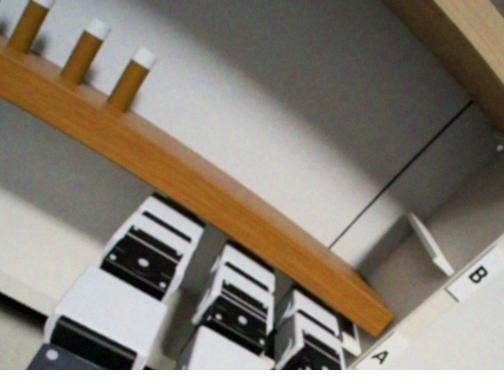

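execute_actions(actions=[[[0,0,-0.01,0,0.003,0,0.75,0,0.58,0.7,0.75,0,0.58,0.7,0.75,0.13,0.58,0.7,0.71,0.68,0.23,0.17,0.4,-0.6,0,0,-0.01,0,0.003,0,0.75,0,0.58,0.7,0.75,0,0.58,0.7,0.75,0,0.58,0.7,0.71,0.68,0.23,0.17,0.4,-0.6]],[[0,0,-0.01,0,0.003,0,0.75,0,0.58,0.7,0.75,0,0.58,0.7,0.75,0.13,0.58,0.7,0.71,0.68,0.23,0.17,0.4,-0.6,0,0,-0.01,0,0.003,0,0.75,0,0.58,0.7,0.75,0,0.58,0.7,0.75,0,0.58,0.7,0.71,0.68,0.23,0.17,0.4,-0.6]],[[0,0,-0.01,0,0.003,0,0.75,0,0.58,0.7,0.75,0,0.58,0.7,0.75,0.13,0.58,0.7,0.71,0.68,0.23,0.17,0.4,-0.6,0,0,-0.01,0,0.003,0,0.75,0,0.58,0.7,0.75,0,0.58,0.7,0.75,0,0.58,0.7,0.71,0.68,0.23,0.17,0.4,-0.6]],[[0,0,-0.01,0,0.003,0,0.75,0,0.58,0.7,0.75,0,0.58,0.7,0.75,0.13,0.58,0.7,0.71,0.68,0.23,0.17,0.4,-0.6,0,0,-0.01,0,0.003,0,0.75,0,0.58,0.7,0.75,0,0.58,0.7,0.75,0,0.58,0.7,0.71,0.68,0.23,0.17,0.4,-0.6]]], cameras=[])

Scene clock: 55.20 s.
left_arm: end_effector_position=(+0.6077, +0.1727, +0.2658) hand_goal=(+0.750, +0.000, +0.580, +0.700, +0.750, +0.000, +0.580, +0.700, +0.750, +0.130, +0.580, +0.700, +0.710, +0.680, +0.230, +0.170) hand_measured=(+0.770, -0.002, +0.590, +0.702, +0.772, -0.002, +0.590, +0.704, +0.774, +0.128, +0.590, +0.704, +0.718, +0.678, +0.230, +0.168) hand_current_ma=(+25, -1, +8, +1, +30, -1, +8, +2, +33, -1, +9, +1, +5, -1, +0, -1) hand_state=(blocked, goal, goal, goal, blocked, goal, goal, goal, blocked, goal, goal, goal, goal, goal, goal, goal) hand_current_limit=0.40 hand_speed=-0.60 end_effector_quat_wxyz=(+0.507, +0.491, +0.496, +0.505) | right_arm: end_effector_position=(+0.6090, -0.1674, +0.2637) hand_goal=(+0.750, +0.000, +0.580, +0.700, +0.750, +0.000, +0.580, +0.700, +0.750, +0.000, +0.580, +0.700, +0.710, +0.680, +0.230, +0.170) hand_measured=(+0.780, +0.000, +0.590, +0.704, +0.776, -0.002, +0.594, +0.704, +0.776, +0.000, +0.592, +0.704, +0.718, +0.678, +0.230, +0.168) hand_current_ma=(+84, -1, +22, +7, +70, -1, +31, +7, +73, -1, +25, +7, +16, -3, +0, -2) hand_state=(blocked, goal, goal, goal, blocked, goal, goal, goal, blocked, goal, goal, goal, goal, goal, goal, goal) hand_current_limit=0.40 hand_speed=-0.60 end_effector_quat_wxyz=(+0.504, +0.499, +0.485, +0.511)
Joint positions: left_arm=[-0.382 1.842 0.887 0.98 -0.35 0.002] | right_arm=[0.429 1.796 0.76 1.07 0.419 0.006]
Joint torques (N m): left_arm=[-0.32 -16.38 9.68 3.59 -0.07 0.15] | right_arm=[0.67 -15.91 8.64 3.55 -0.03 0.09]
Heat: left arm: hottest elbow 43 °C; right arm: hottest elbow 42 °C.
Hand target: left_arm +0.6081, +0.1692, +0.2807; +0.524, +0.476, +0.488, +0.511 | right_arm +0.6073, -0.1641, +0.2961; +0.511, +0.487, +0.455, +0.542
Off the commanded pose: left_arm 0.015 m, 3 deg | right_arm 0.033 m, 5 deg.
No camera images: "cameras" was empty.

execute_actions(actions=[[[0,0,-0.015,0,0.003,0,0.75,0,0.58,0.7,0.75,0,0.58,0.7,0.75,0.13,0.58,0.7,0.71,0.68,0.23,0.17,0.4,-0.6,0,0,-0.015,0,0.003,0,0.75,0,0.58,0.7,0.75,0,0.58,0.7,0.75,0,0.58,0.7,0.71,0.68,0.23,0.17,0.4,-0.6]],[[0,0,-0.01,0,0.003,0,0.75,0,0.58,0.7,0.75,0,0.58,0.7,0.75,0.13,0.58,0.7,0.71,0.68,0.23,0.17,0.4,-0.6,0,0,-0.01,0,0.003,0,0.75,0,0.58,0.7,0.75,0,0.58,0.7,0.75,0,0.58,0.7,0.71,0.68,0.23,0.17,0.4,-0.6]],[[0,0,-0.01,0,0.003,0,0.75,0,0.58,0.7,0.75,0,0.58,0.7,0.75,0.13,0.58,0.7,0.71,0.68,0.23,0.17,0.4,-0.6,0,0,-0.01,0,0.003,0,0.75,0,0.58,0.7,0.75,0,0.58,0.7,0.75,0,0.58,0.7,0.71,0.68,0.23,0.17,0.4,-0.6]]], cameras=[])

Scene clock: 58.13 s.
left_arm: end_effector_position=(+0.6084, +0.1725, +0.2599) hand_goal=(+0.750, +0.000, +0.580, +0.700, +0.750, +0.000, +0.580, +0.700, +0.750, +0.130, +0.580, +0.700, +0.710, +0.680, +0.230, +0.170) hand_measured=(+0.772, -0.002, +0.592, +0.704, +0.772, -0.002, +0.590, +0.704, +0.774, +0.128, +0.590, +0.704, +0.718, +0.678, +0.230, +0.168) hand_current_ma=(+27, -1, +9, +2, +30, -1, +8, +2, +33, -1, +9, +1, +5, -1, +0, -1) hand_state=(blocked, goal, goal, goal, blocked, goal, goal, goal, blocked, goal, goal, goal, goal, goal, goal, goal) hand_current_limit=0.40 hand_speed=-0.60 end_effector_quat_wxyz=(+0.506, +0.492, +0.497, +0.505) | right_arm: end_effector_position=(+0.6093, -0.1677, +0.2586) hand_goal=(+0.750, +0.000, +0.580, +0.700, +0.750, +0.000, +0.580, +0.700, +0.750, +0.000, +0.580, +0.700, +0.710, +0.680, +0.230, +0.170) hand_measured=(+0.780, +0.000, +0.590, +0.704, +0.778, -0.002, +0.596, +0.704, +0.780, +0.000, +0.594, +0.706, +0.718, +0.678, +0.230, +0.168) hand_current_ma=(+84, -1, +21, +7, +76, -1, +34, +8, +84, -1, +29, +9, +16, -3, +0, -2) hand_state=(blocked, goal, goal, goal, blocked, goal, goal, goal, blocked, goal, goal, goal, goal, goal, goal, goal) hand_current_limit=0.40 hand_speed=-0.60 end_effector_quat_wxyz=(+0.502, +0.502, +0.484, +0.512)
Joint positions: left_arm=[-0.382 1.855 0.887 0.991 -0.35 0.002] | right_arm=[0.431 1.806 0.76 1.076 0.424 0.016]
Joint torques (N m): left_arm=[-0.44 -15.38 8.69 3.6 -0.14 0.07] | right_arm=[0.62 -14.04 7.61 3.84 -0.05 0.09]
Heat: left arm: hottest elbow 43 °C; right arm: hottest elbow 42 °C.
Hand target: left_arm +0.6080, +0.1692, +0.2598; +0.517, +0.483, +0.495, +0.504 | right_arm +0.6073, -0.1641, +0.2753; +0.505, +0.495, +0.462, +0.535
Off the commanded pose: left_arm 0.003 m, 2 deg | right_arm 0.017 m, 4 deg.
No camera images: "cameras" was empty.

execute_actions(actions=[[[0,0,-0.006,0,0.001,0,0.75,0,0.58,0.7,0.75,0,0.58,0.7,0.75,0.13,0.58,0.7,0.71,0.68,0.23,0.17,0.4,-0.6,0,0,-0.006,0,0.001,0,0.75,0,0.58,0.7,0.75,0,0.58,0.7,0.75,0,0.58,0.7,0.71,0.68,0.23,0.17,0.4,-0.6]],[[0,0,-0.006,0,0.001,0,0.75,0,0.58,0.7,0.75,0,0.58,0.7,0.75,0.13,0.58,0.7,0.71,0.68,0.23,0.17,0.4,-0.6,0,0,-0.006,0,0.001,0,0.75,0,0.58,0.7,0.75,0,0.58,0.7,0.75,0,0.58,0.7,0.71,0.68,0.23,0.17,0.4,-0.6]],[[0,0,-0.006,0,0.001,0,0.75,0,0.58,0.7,0.75,0,0.58,0.7,0.75,0.13,0.58,0.7,0.71,0.68,0.23,0.17,0.4,-0.6,0,0,-0.006,0,0.001,0,0.75,0,0.58,0.7,0.75,0,0.58,0.7,0.75,0,0.58,0.7,0.71,0.68,0.23,0.17,0.4,-0.6]],[[0,0,-0.006,0,0.001,0,0.75,0,0.58,0.7,0.75,0,0.58,0.7,0.75,0.13,0.58,0.7,0.71,0.68,0.23,0.17,0.4,-0.6,0,0,-0.006,0,0.001,0,0.75,0,0.58,0.7,0.75,0,0.58,0.7,0.75,0,0.58,0.7,0.71,0.68,0.23,0.17,0.4,-0.6]]], cameras=["cam_low","cam_head_left"])

zoom_image(camera="cam_low", region=[300, 160, 430, 280])

zoom_image(camera="cam_head_left", region=[180, 40, 440, 180])

Scene clock: 61.67 s.
left_arm: end_effector_position=(+0.6080, +0.1730, +0.2551) hand_goal=(+0.750, +0.000, +0.580, +0.700, +0.750, +0.000, +0.580, +0.700, +0.750, +0.130, +0.580, +0.700, +0.710, +0.680, +0.230, +0.170) hand_measured=(+0.770, -0.002, +0.588, +0.704, +0.772, -0.002, +0.588, +0.704, +0.774, +0.128, +0.590, +0.704, +0.718, +0.678, +0.230, +0.168) hand_current_ma=(+25, -1, +6, +2, +29, -1, +6, +2, +33, +0, +9, +1, +5, -1, +0, -1) hand_state=(blocked, goal, goal, goal, blocked, goal, goal, goal, blocked, goal, goal, goal, goal, goal, goal, goal) hand_current_limit=0.40 hand_speed=-0.60 end_effector_quat_wxyz=(+0.510, +0.488, +0.497, +0.505) | right_arm: end_effector_position=(+0.6085, -0.1678, +0.2533) hand_goal=(+0.750, +0.000, +0.580, +0.700, +0.750, +0.000, +0.580, +0.700, +0.750, +0.000, +0.580, +0.700, +0.710, +0.680, +0.230, +0.170) hand_measured=(+0.774, +0.000, +0.588, +0.704, +0.776, -0.002, +0.592, +0.704, +0.780, +0.000, +0.594, +0.706, +0.718, +0.678, +0.230, +0.168) hand_current_ma=(+68, -1, +13, +6, +73, -1, +27, +8, +84, -1, +29, +9, +16, -3, +0, -2) hand_state=(blocked, goal, goal, goal, blocked, goal, goal, goal, blocked, goal, goal, goal, goal, goal, goal, goal) hand_current_limit=0.40 hand_speed=-0.60 end_effector_quat_wxyz=(+0.502, +0.503, +0.479, +0.516)
Joint positions: left_arm=[-0.382 1.872 0.887 1.017 -0.35 -0.002] | right_arm=[0.433 1.827 0.76 1.107 0.425 0.022]
Joint torques (N m): left_arm=[-0.44 -14.92 8.13 3.21 -0.16 0.06] | right_arm=[0.67 -13.57 7.09 3.47 -0.06 0.1]
Heat: left arm: hottest elbow 43 °C; right arm: hottest elbow 42 °C.
Hand target: left_arm +0.6080, +0.1692, +0.2453; +0.514, +0.486, +0.499, +0.501 | right_arm +0.6073, -0.1641, +0.2607; +0.502, +0.498, +0.466, +0.532
Off the commanded pose: left_arm 0.011 m, 1 deg | right_arm 0.008 m, 2 deg.
Images, in order (width x height): cam_head_left 672x504, cam_low 672x504.

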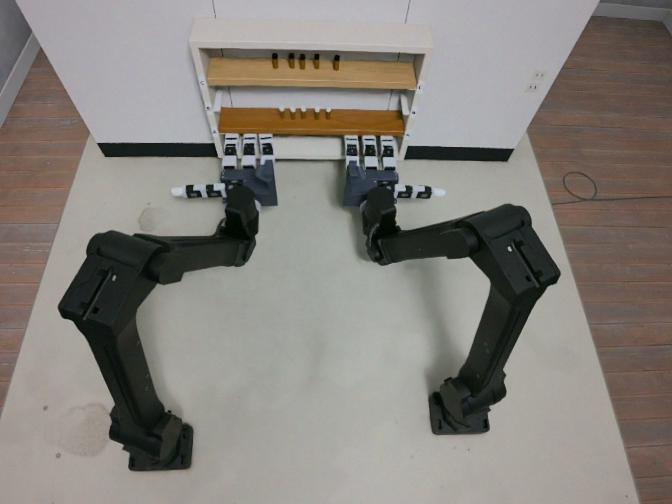

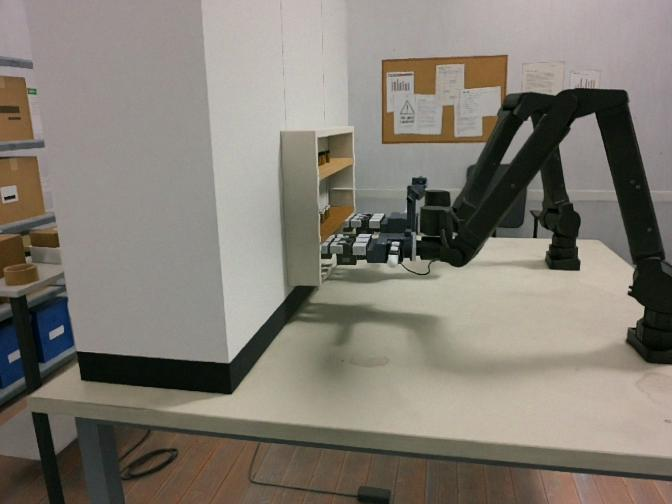

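Scaled by 3.877.

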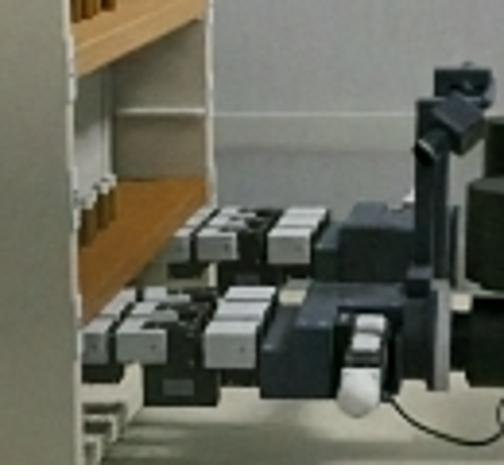

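Scaled by 1.938.

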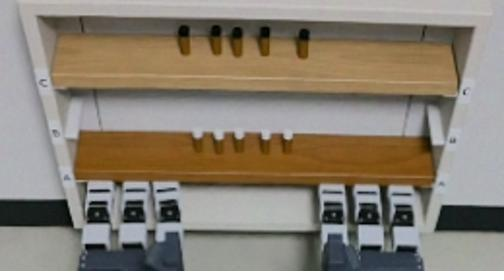

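execute_actions(actions=[[[0,0,-0.01,0,0,0,0.75,0,0.58,0.7,0.75,0,0.58,0.7,0.75,0.13,0.58,0.7,0.71,0.68,0.23,0.17,0.4,-0.6,0,0,-0.012,0,0,0,0.75,0,0.58,0.7,0.75,0,0.58,0.7,0.75,0,0.58,0.7,0.71,0.68,0.23,0.17,0.4,-0.6]],[[0.02,0,-0.01,0,0,0,0.75,0,0.58,0.7,0.75,0,0.58,0.7,0.75,0.13,0.58,0.7,0.71,0.68,0.23,0.17,0.4,-0.6,0.02,0,-0.01,0,0,0,0.75,0,0.58,0.7,0.75,0,0.58,0.7,0.75,0,0.58,0.7,0.71,0.68,0.23,0.17,0.4,-0.6]],[[0.02,0,0,0,0,0,0.75,0,0.58,0.7,0.75,0,0.58,0.7,0.75,0.13,0.58,0.7,0.71,0.68,0.23,0.17,0.4,-0.6,0.02,0,0,0,0,0,0.75,0,0.58,0.7,0.75,0,0.58,0.7,0.75,0,0.58,0.7,0.71,0.68,0.23,0.17,0.4,-0.6]]], cameras=[])

Scene clock: 64.43 s.
left_arm: end_effector_position=(+0.6206, +0.1676, +0.2381) hand_goal=(+0.750, +0.000, +0.580, +0.700, +0.750, +0.000, +0.580, +0.700, +0.750, +0.130, +0.580, +0.700, +0.710, +0.680, +0.230, +0.170) hand_measured=(+0.768, -0.002, +0.588, +0.704, +0.768, -0.002, +0.586, +0.704, +0.772, +0.128, +0.588, +0.704, +0.718, +0.678, +0.230, +0.168) hand_current_ma=(+22, -1, +6, +2, +21, -1, +4, +2, +28, +0, +5, +1, +5, -1, +0, -1) hand_state=(goal, goal, goal, goal, goal, goal, goal, goal, blocked, goal, goal, goal, goal, goal, goal, goal) hand_current_limit=0.40 hand_speed=-0.60 end_effector_quat_wxyz=(+0.512, +0.491, +0.495, +0.502) | right_arm: end_effector_position=(+0.6194, -0.1632, +0.2384) hand_goal=(+0.750, +0.000, +0.580, +0.700, +0.750, +0.000, +0.580, +0.700, +0.750, +0.000, +0.580, +0.700, +0.710, +0.680, +0.230, +0.170) hand_measured=(+0.772, +0.000, +0.586, +0.704, +0.768, -0.002, +0.588, +0.704, +0.770, +0.000, +0.588, +0.704, +0.718, +0.678, +0.230, +0.168) hand_current_ma=(+58, -1, +11, +6, +47, -1, +15, +5, +53, -1, +13, +5, +16, -3, +0, -2) hand_state=(blocked, goal, goal, goal, goal, goal, goal, goal, blocked, goal, goal, goal, goal, goal, goal, goal) hand_current_limit=0.40 hand_speed=-0.60 end_effector_quat_wxyz=(+0.498, +0.500, +0.480, +0.522)
Joint positions: left_arm=[-0.381 1.934 0.925 1.04 -0.34 -0.003] | right_arm=[0.429 1.889 0.792 1.141 0.409 0.026]
Joint torques (N m): left_arm=[0.62 -15.27 10.35 2.15 0.1 0.06] | right_arm=[-0.67 -13.68 9.44 2.33 -0.25 0.07]
Heat: left arm: hottest elbow 43 °C; right arm: hottest elbow 42 °C.
Hand target: left_arm +0.6320, +0.1690, +0.2332; +0.514, +0.486, +0.499, +0.501 | right_arm +0.6313, -0.1640, +0.2476; +0.502, +0.498, +0.466, +0.532
Off the commanded pose: left_arm 0.013 m, 1 deg | right_arm 0.015 m, 2 deg.
No camera images: "cameras" was empty.

execute_actions(actions=[[[0.025,0,0.0,0,0,0,0.72,0,0.58,0.7,0.72,0,0.58,0.7,0.72,0.13,0.58,0.7,0.71,0.68,0.23,0.17,0.4,-0.6,0.025,0,-0.003,-0.008,0,0,0.72,0,0.58,0.7,0.72,0,0.58,0.7,0.72,0,0.58,0.7,0.71,0.68,0.23,0.17,0.4,-0.6]],[[-0.02,0,0,0,0,0,0.72,0,0.58,0.7,0.72,0,0.58,0.7,0.72,0.13,0.58,0.7,0.71,0.68,0.23,0.17,0.4,-0.6,-0.02,0,0,0,0,0,0.72,0,0.58,0.7,0.72,0,0.58,0.7,0.72,0,0.58,0.7,0.71,0.68,0.23,0.17,0.4,-0.6]],[[-0.02,0,0,0,0,0,0.72,0,0.58,0.7,0.72,0,0.58,0.7,0.72,0.13,0.58,0.7,0.71,0.68,0.23,0.17,0.4,-0.6,-0.02,0,0,0,0,0,0.72,0,0.58,0.7,0.72,0,0.58,0.7,0.72,0,0.58,0.7,0.71,0.68,0.23,0.17,0.4,-0.6]]], cameras=[])

Scene clock: 67.30 s.
left_arm: end_effector_position=(+0.6262, +0.1713, +0.2295) hand_goal=(+0.720, +0.000, +0.580, +0.700, +0.720, +0.000, +0.580, +0.700, +0.720, +0.130, +0.580, +0.700, +0.710, +0.680, +0.230, +0.170) hand_measured=(+0.738, -0.002, +0.588, +0.704, +0.738, -0.002, +0.586, +0.704, +0.742, +0.128, +0.588, +0.704, +0.718, +0.678, +0.230, +0.168) hand_current_ma=(+22, -1, +6, +2, +21, -1, +4, +1, +29, +0, +5, +1, +5, -1, +0, -1) hand_state=(goal, goal, goal, goal, goal, goal, goal, goal, blocked, goal, goal, goal, goal, goal, goal, goal) hand_current_limit=0.40 hand_speed=-0.60 end_effector_quat_wxyz=(+0.505, +0.494, +0.499, +0.502) | right_arm: end_effector_position=(+0.6278, -0.1674, +0.2300) hand_goal=(+0.720, +0.000, +0.580, +0.700, +0.720, +0.000, +0.580, +0.700, +0.720, +0.000, +0.580, +0.700, +0.710, +0.680, +0.230, +0.170) hand_measured=(+0.742, +0.000, +0.586, +0.704, +0.740, +0.000, +0.588, +0.704, +0.740, +0.000, +0.588, +0.704, +0.718, +0.678, +0.230, +0.168) hand_current_ma=(+60, -1, +11, +6, +48, -1, +14, +5, +54, -1, +13, +5, +16, -3, +0, -2) hand_state=(blocked, goal, goal, goal, goal, goal, goal, goal, blocked, goal, goal, goal, goal, goal, goal, goal) hand_current_limit=0.40 hand_speed=-0.60 end_effector_quat_wxyz=(+0.503, +0.501, +0.482, +0.514)
Joint positions: left_arm=[-0.373 1.951 0.934 1.032 -0.34 -0.004] | right_arm=[0.415 1.916 0.81 1.142 0.406 0.016]
Joint torques (N m): left_arm=[-0.26 -17.55 7.53 3.02 -0.17 0.08] | right_arm=[0.44 -16.62 5.78 3.08 -0.06 -0.07]
Heat: left arm: hottest elbow 43 °C; right arm: hottest elbow 42 °C.
Hand target: left_arm +0.6230, +0.1690, +0.2334; +0.514, +0.486, +0.499, +0.501 | right_arm +0.6223, -0.1642, +0.2458; +0.508, +0.492, +0.472, +0.526
Off the commanded pose: left_arm 0.005 m, 1 deg | right_arm 0.017 m, 2 deg.
No camera images: "cameras" was empty.

execute_actions(actions=[[[0,0,0.012,0,-0.002,0,0.72,0,0.58,0.7,0.72,0,0.58,0.7,0.72,0.13,0.58,0.7,0.71,0.68,0.23,0.17,0.4,-0.6,0,0,0.016,0,-0.002,0,0.72,0,0.58,0.7,0.72,0,0.58,0.7,0.72,0,0.58,0.7,0.71,0.68,0.23,0.17,0.4,-0.6]],[[0,-0.002,0.01,0,-0.002,0,0.72,0,0.58,0.7,0.72,0,0.58,0.7,0.72,0.13,0.58,0.7,0.71,0.68,0.23,0.17,0.4,-0.6,0,0.002,0.014,0,-0.002,0,0.72,0,0.58,0.7,0.72,0,0.58,0.7,0.72,0,0.58,0.7,0.71,0.68,0.23,0.17,0.4,-0.6]]], cameras=[])

Scene clock: 69.13 s.
left_arm: end_effector_position=(+0.6244, +0.1720, +0.2416) hand_goal=(+0.720, +0.000, +0.580, +0.700, +0.720, +0.000, +0.580, +0.700, +0.720, +0.130, +0.580, +0.700, +0.710, +0.680, +0.230, +0.170) hand_measured=(+0.738, -0.002, +0.588, +0.704, +0.738, -0.002, +0.586, +0.704, +0.742, +0.128, +0.588, +0.704, +0.718, +0.678, +0.230, +0.168) hand_current_ma=(+22, -1, +6, +2, +21, -1, +4, +1, +29, +0, +5, +1, +5, -1, +0, -1) hand_state=(goal, goal, goal, goal, goal, goal, goal, goal, blocked, goal, goal, goal, goal, goal, goal, goal) hand_current_limit=0.40 hand_speed=-0.60 end_effector_quat_wxyz=(+0.511, +0.487, +0.496, +0.505) | right_arm: end_effector_position=(+0.6256, -0.1672, +0.2452) hand_goal=(+0.720, +0.000, +0.580, +0.700, +0.720, +0.000, +0.580, +0.700, +0.720, +0.000, +0.580, +0.700, +0.710, +0.680, +0.230, +0.170) hand_measured=(+0.742, +0.000, +0.586, +0.704, +0.738, +0.000, +0.588, +0.704, +0.742, +0.000, +0.588, +0.704, +0.718, +0.678, +0.230, +0.168) hand_current_ma=(+59, -1, +11, +6, +48, -1, +14, +5, +56, -1, +15, +5, +16, -3, +0, -2) hand_state=(blocked, goal, goal, goal, goal, goal, goal, goal, blocked, goal, goal, goal, goal, goal, goal, goal) hand_current_limit=0.40 hand_speed=-0.60 end_effector_quat_wxyz=(+0.507, +0.496, +0.476, +0.520)
Joint positions: left_arm=[-0.373 1.932 0.934 1.032 -0.34 -0.004] | right_arm=[0.416 1.889 0.81 1.139 0.407 0.009]
Joint torques (N m): left_arm=[-0.38 -17.61 8.06 2.47 -0.19 0.11] | right_arm=[0.62 -17.08 6.39 2.1 -0.07 -0.08]
Heat: left arm: hottest elbow 43 °C; right arm: hottest elbow 42 °C.
Hand target: left_arm +0.6231, +0.1679, +0.2466; +0.517, +0.483, +0.495, +0.504 | right_arm +0.6223, -0.1629, +0.2637; +0.511, +0.489, +0.469, +0.529
Off the commanded pose: left_arm 0.007 m, 1 deg | right_arm 0.019 m, 2 deg.
No camera images: "cameras" was empty.

execute_actions(actions=[[[0,0,0.01,0,-0.002,0,0.72,0,0.58,0.7,0.72,0,0.58,0.7,0.72,0.13,0.58,0.7,0.71,0.68,0.23,0.17,0.4,-0.6,0,0,0.002,0,0,0,0.72,0,0.58,0.7,0.72,0,0.58,0.7,0.72,0,0.58,0.7,0.71,0.68,0.23,0.17,0.4,-0.6]],[[0,0,0.006,0,-0.003,0,0.72,0,0.58,0.7,0.72,0,0.58,0.7,0.72,0.13,0.58,0.7,0.71,0.68,0.23,0.17,0.4,-0.6,0,0.002,0.006,0,0,0,0.72,0,0.58,0.7,0.72,0,0.58,0.7,0.72,0,0.58,0.7,0.71,0.68,0.23,0.17,0.4,-0.6]],[[0,0,0.006,0,-0.003,0,0.72,0,0.58,0.7,0.72,0,0.58,0.7,0.72,0.13,0.58,0.7,0.71,0.68,0.23,0.17,0.4,-0.6,0,0,0.006,0,0,0,0.72,0,0.58,0.7,0.72,0,0.58,0.7,0.72,0,0.58,0.7,0.71,0.68,0.23,0.17,0.4,-0.6]]], cameras=[])

Scene clock: 71.80 s.
left_arm: end_effector_position=(+0.6234, +0.1724, +0.2483) hand_goal=(+0.720, +0.000, +0.580, +0.700, +0.720, +0.000, +0.580, +0.700, +0.720, +0.130, +0.580, +0.700, +0.710, +0.680, +0.230, +0.170) hand_measured=(+0.738, -0.002, +0.588, +0.704, +0.738, -0.002, +0.586, +0.704, +0.742, +0.128, +0.588, +0.704, +0.718, +0.678, +0.230, +0.168) hand_current_ma=(+22, -1, +6, +2, +21, -1, +4, +1, +29, +0, +5, +1, +5, -1, +0, -1) hand_state=(goal, goal, goal, goal, goal, goal, goal, goal, blocked, goal, goal, goal, goal, goal, goal, goal) hand_current_limit=0.40 hand_speed=-0.60 end_effector_quat_wxyz=(+0.514, +0.484, +0.495, +0.506) | right_arm: end_effector_position=(+0.6264, -0.1663, +0.2474) hand_goal=(+0.720, +0.000, +0.580, +0.700, +0.720, +0.000, +0.580, +0.700, +0.720, +0.000, +0.580, +0.700, +0.710, +0.680, +0.230, +0.170) hand_measured=(+0.742, +0.000, +0.586, +0.704, +0.738, +0.000, +0.588, +0.704, +0.742, +0.000, +0.588, +0.704, +0.718, +0.678, +0.230, +0.168) hand_current_ma=(+58, -1, +11, +6, +48, -1, +15, +5, +56, -1, +14, +5, +16, -3, +0, -2) hand_state=(blocked, goal, goal, goal, goal, goal, goal, goal, blocked, goal, goal, goal, goal, goal, goal, goal) hand_current_limit=0.40 hand_speed=-0.60 end_effector_quat_wxyz=(+0.506, +0.498, +0.480, +0.515)
Joint positions: left_arm=[-0.373 1.921 0.934 1.032 -0.34 -0.004] | right_arm=[0.418 1.876 0.81 1.113 0.41 0.009]
Joint torques (N m): left_arm=[-0.21 -17.67 8.77 2.76 -0.11 0.19] | right_arm=[0.73 -18.14 6.69 2.24 -0.11 -0.06]
Heat: left arm: hottest elbow 44 °C; right arm: hottest elbow 42 °C.
Hand target: left_arm +0.6231, +0.1679, +0.2597; +0.523, +0.477, +0.489, +0.510 | right_arm +0.6223, -0.1617, +0.2723; +0.511, +0.489, +0.469, +0.529
Off the commanded pose: left_arm 0.012 m, 2 deg | right_arm 0.026 m, 2 deg.
No camera images: "cameras" was empty.

execute_actions(actions=[[[0,0,0.006,0,-0.002,0,0.72,0,0.58,0.7,0.72,0,0.58,0.7,0.72,0.13,0.58,0.7,0.71,0.68,0.23,0.17,0.4,-0.6,0,0,0.006,0,-0.002,0,0.72,0,0.58,0.7,0.72,0,0.58,0.7,0.72,0,0.58,0.7,0.71,0.68,0.23,0.17,0.4,-0.6]],[[0,0,0.006,0,-0.003,0,0.72,0,0.58,0.7,0.72,0,0.58,0.7,0.72,0.13,0.58,0.7,0.71,0.68,0.23,0.17,0.4,-0.6,0,0,0.006,0,-0.003,0,0.72,0,0.58,0.7,0.72,0,0.58,0.7,0.72,0,0.58,0.7,0.71,0.68,0.23,0.17,0.4,-0.6]],[[0,0,0.006,0,-0.003,0,0.72,0,0.58,0.7,0.72,0,0.58,0.7,0.72,0.13,0.58,0.7,0.71,0.68,0.23,0.17,0.4,-0.6,0,0,0.006,0,-0.003,0,0.72,0,0.58,0.7,0.72,0,0.58,0.7,0.72,0,0.58,0.7,0.71,0.68,0.23,0.17,0.4,-0.6]]], cameras=["cam_low"])

zoom_image(camera="cam_low", region=[310, 180, 370, 250])

Scene clock: 74.17 s.
left_arm: end_effector_position=(+0.6233, +0.1723, +0.2491) hand_goal=(+0.720, +0.000, +0.580, +0.700, +0.720, +0.000, +0.580, +0.700, +0.720, +0.130, +0.580, +0.700, +0.710, +0.680, +0.230, +0.170) hand_measured=(+0.738, -0.002, +0.588, +0.704, +0.738, -0.002, +0.586, +0.704, +0.742, +0.128, +0.588, +0.704, +0.718, +0.678, +0.230, +0.168) hand_current_ma=(+22, -1, +6, +2, +21, -1, +4, +1, +29, +0, +5, +1, +5, -1, +0, -1) hand_state=(goal, goal, goal, goal, goal, goal, goal, goal, blocked, goal, goal, goal, goal, goal, goal, goal) hand_current_limit=0.40 hand_speed=-0.60 end_effector_quat_wxyz=(+0.514, +0.484, +0.494, +0.507) | right_arm: end_effector_position=(+0.6264, -0.1657, +0.2481) hand_goal=(+0.720, +0.000, +0.580, +0.700, +0.720, +0.000, +0.580, +0.700, +0.720, +0.000, +0.580, +0.700, +0.710, +0.680, +0.230, +0.170) hand_measured=(+0.742, +0.000, +0.586, +0.704, +0.740, +0.000, +0.590, +0.704, +0.742, +0.000, +0.588, +0.704, +0.718, +0.678, +0.230, +0.168) hand_current_ma=(+58, -1, +11, +6, +50, -1, +18, +5, +56, -1, +14, +5, +16, -3, +0, -2) hand_state=(blocked, goal, goal, goal, goal, goal, goal, goal, blocked, goal, goal, goal, goal, goal, goal, goal) hand_current_limit=0.40 hand_speed=-0.60 end_effector_quat_wxyz=(+0.508, +0.496, +0.482, +0.513)
Joint positions: left_arm=[-0.373 1.92 0.934 1.032 -0.34 -0.003] | right_arm=[0.418 1.875 0.81 1.112 0.41 0.001]
Joint torques (N m): left_arm=[-0.15 -18.32 9.46 3.19 -0.03 0.28] | right_arm=[0.32 -18.55 7.28 2.73 -0.2 -0.08]
Heat: left arm: hottest elbow 44 °C; right arm: hottest elbow 42 °C.
Hand target: left_arm +0.6231, +0.1679, +0.2705; +0.529, +0.470, +0.482, +0.516 | right_arm +0.6223, -0.1617, +0.2829; +0.517, +0.482, +0.463, +0.535
Off the commanded pose: left_arm 0.022 m, 3 deg | right_arm 0.035 m, 4 deg.
Images, in order (width x height): cam_low 672x504.

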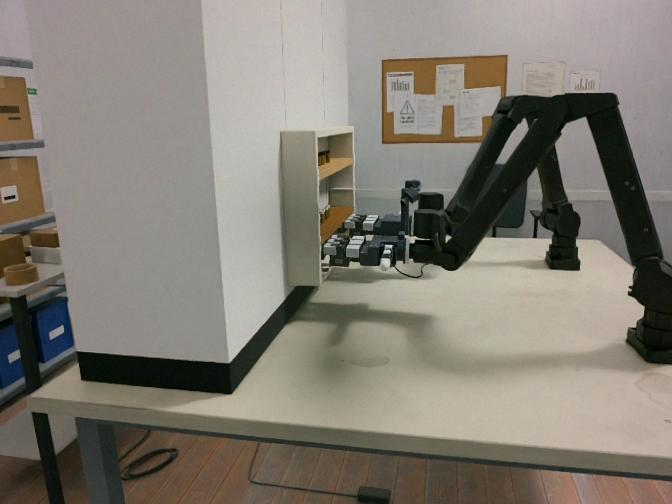

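Scaled by 7.200.

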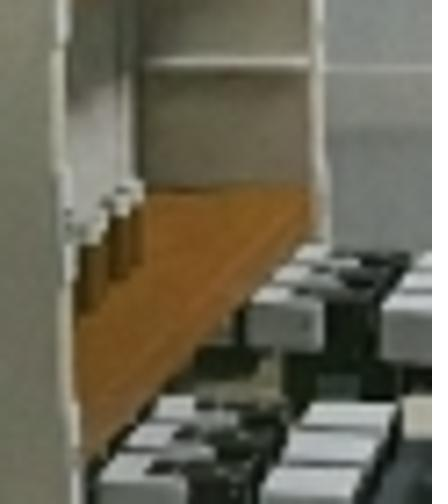

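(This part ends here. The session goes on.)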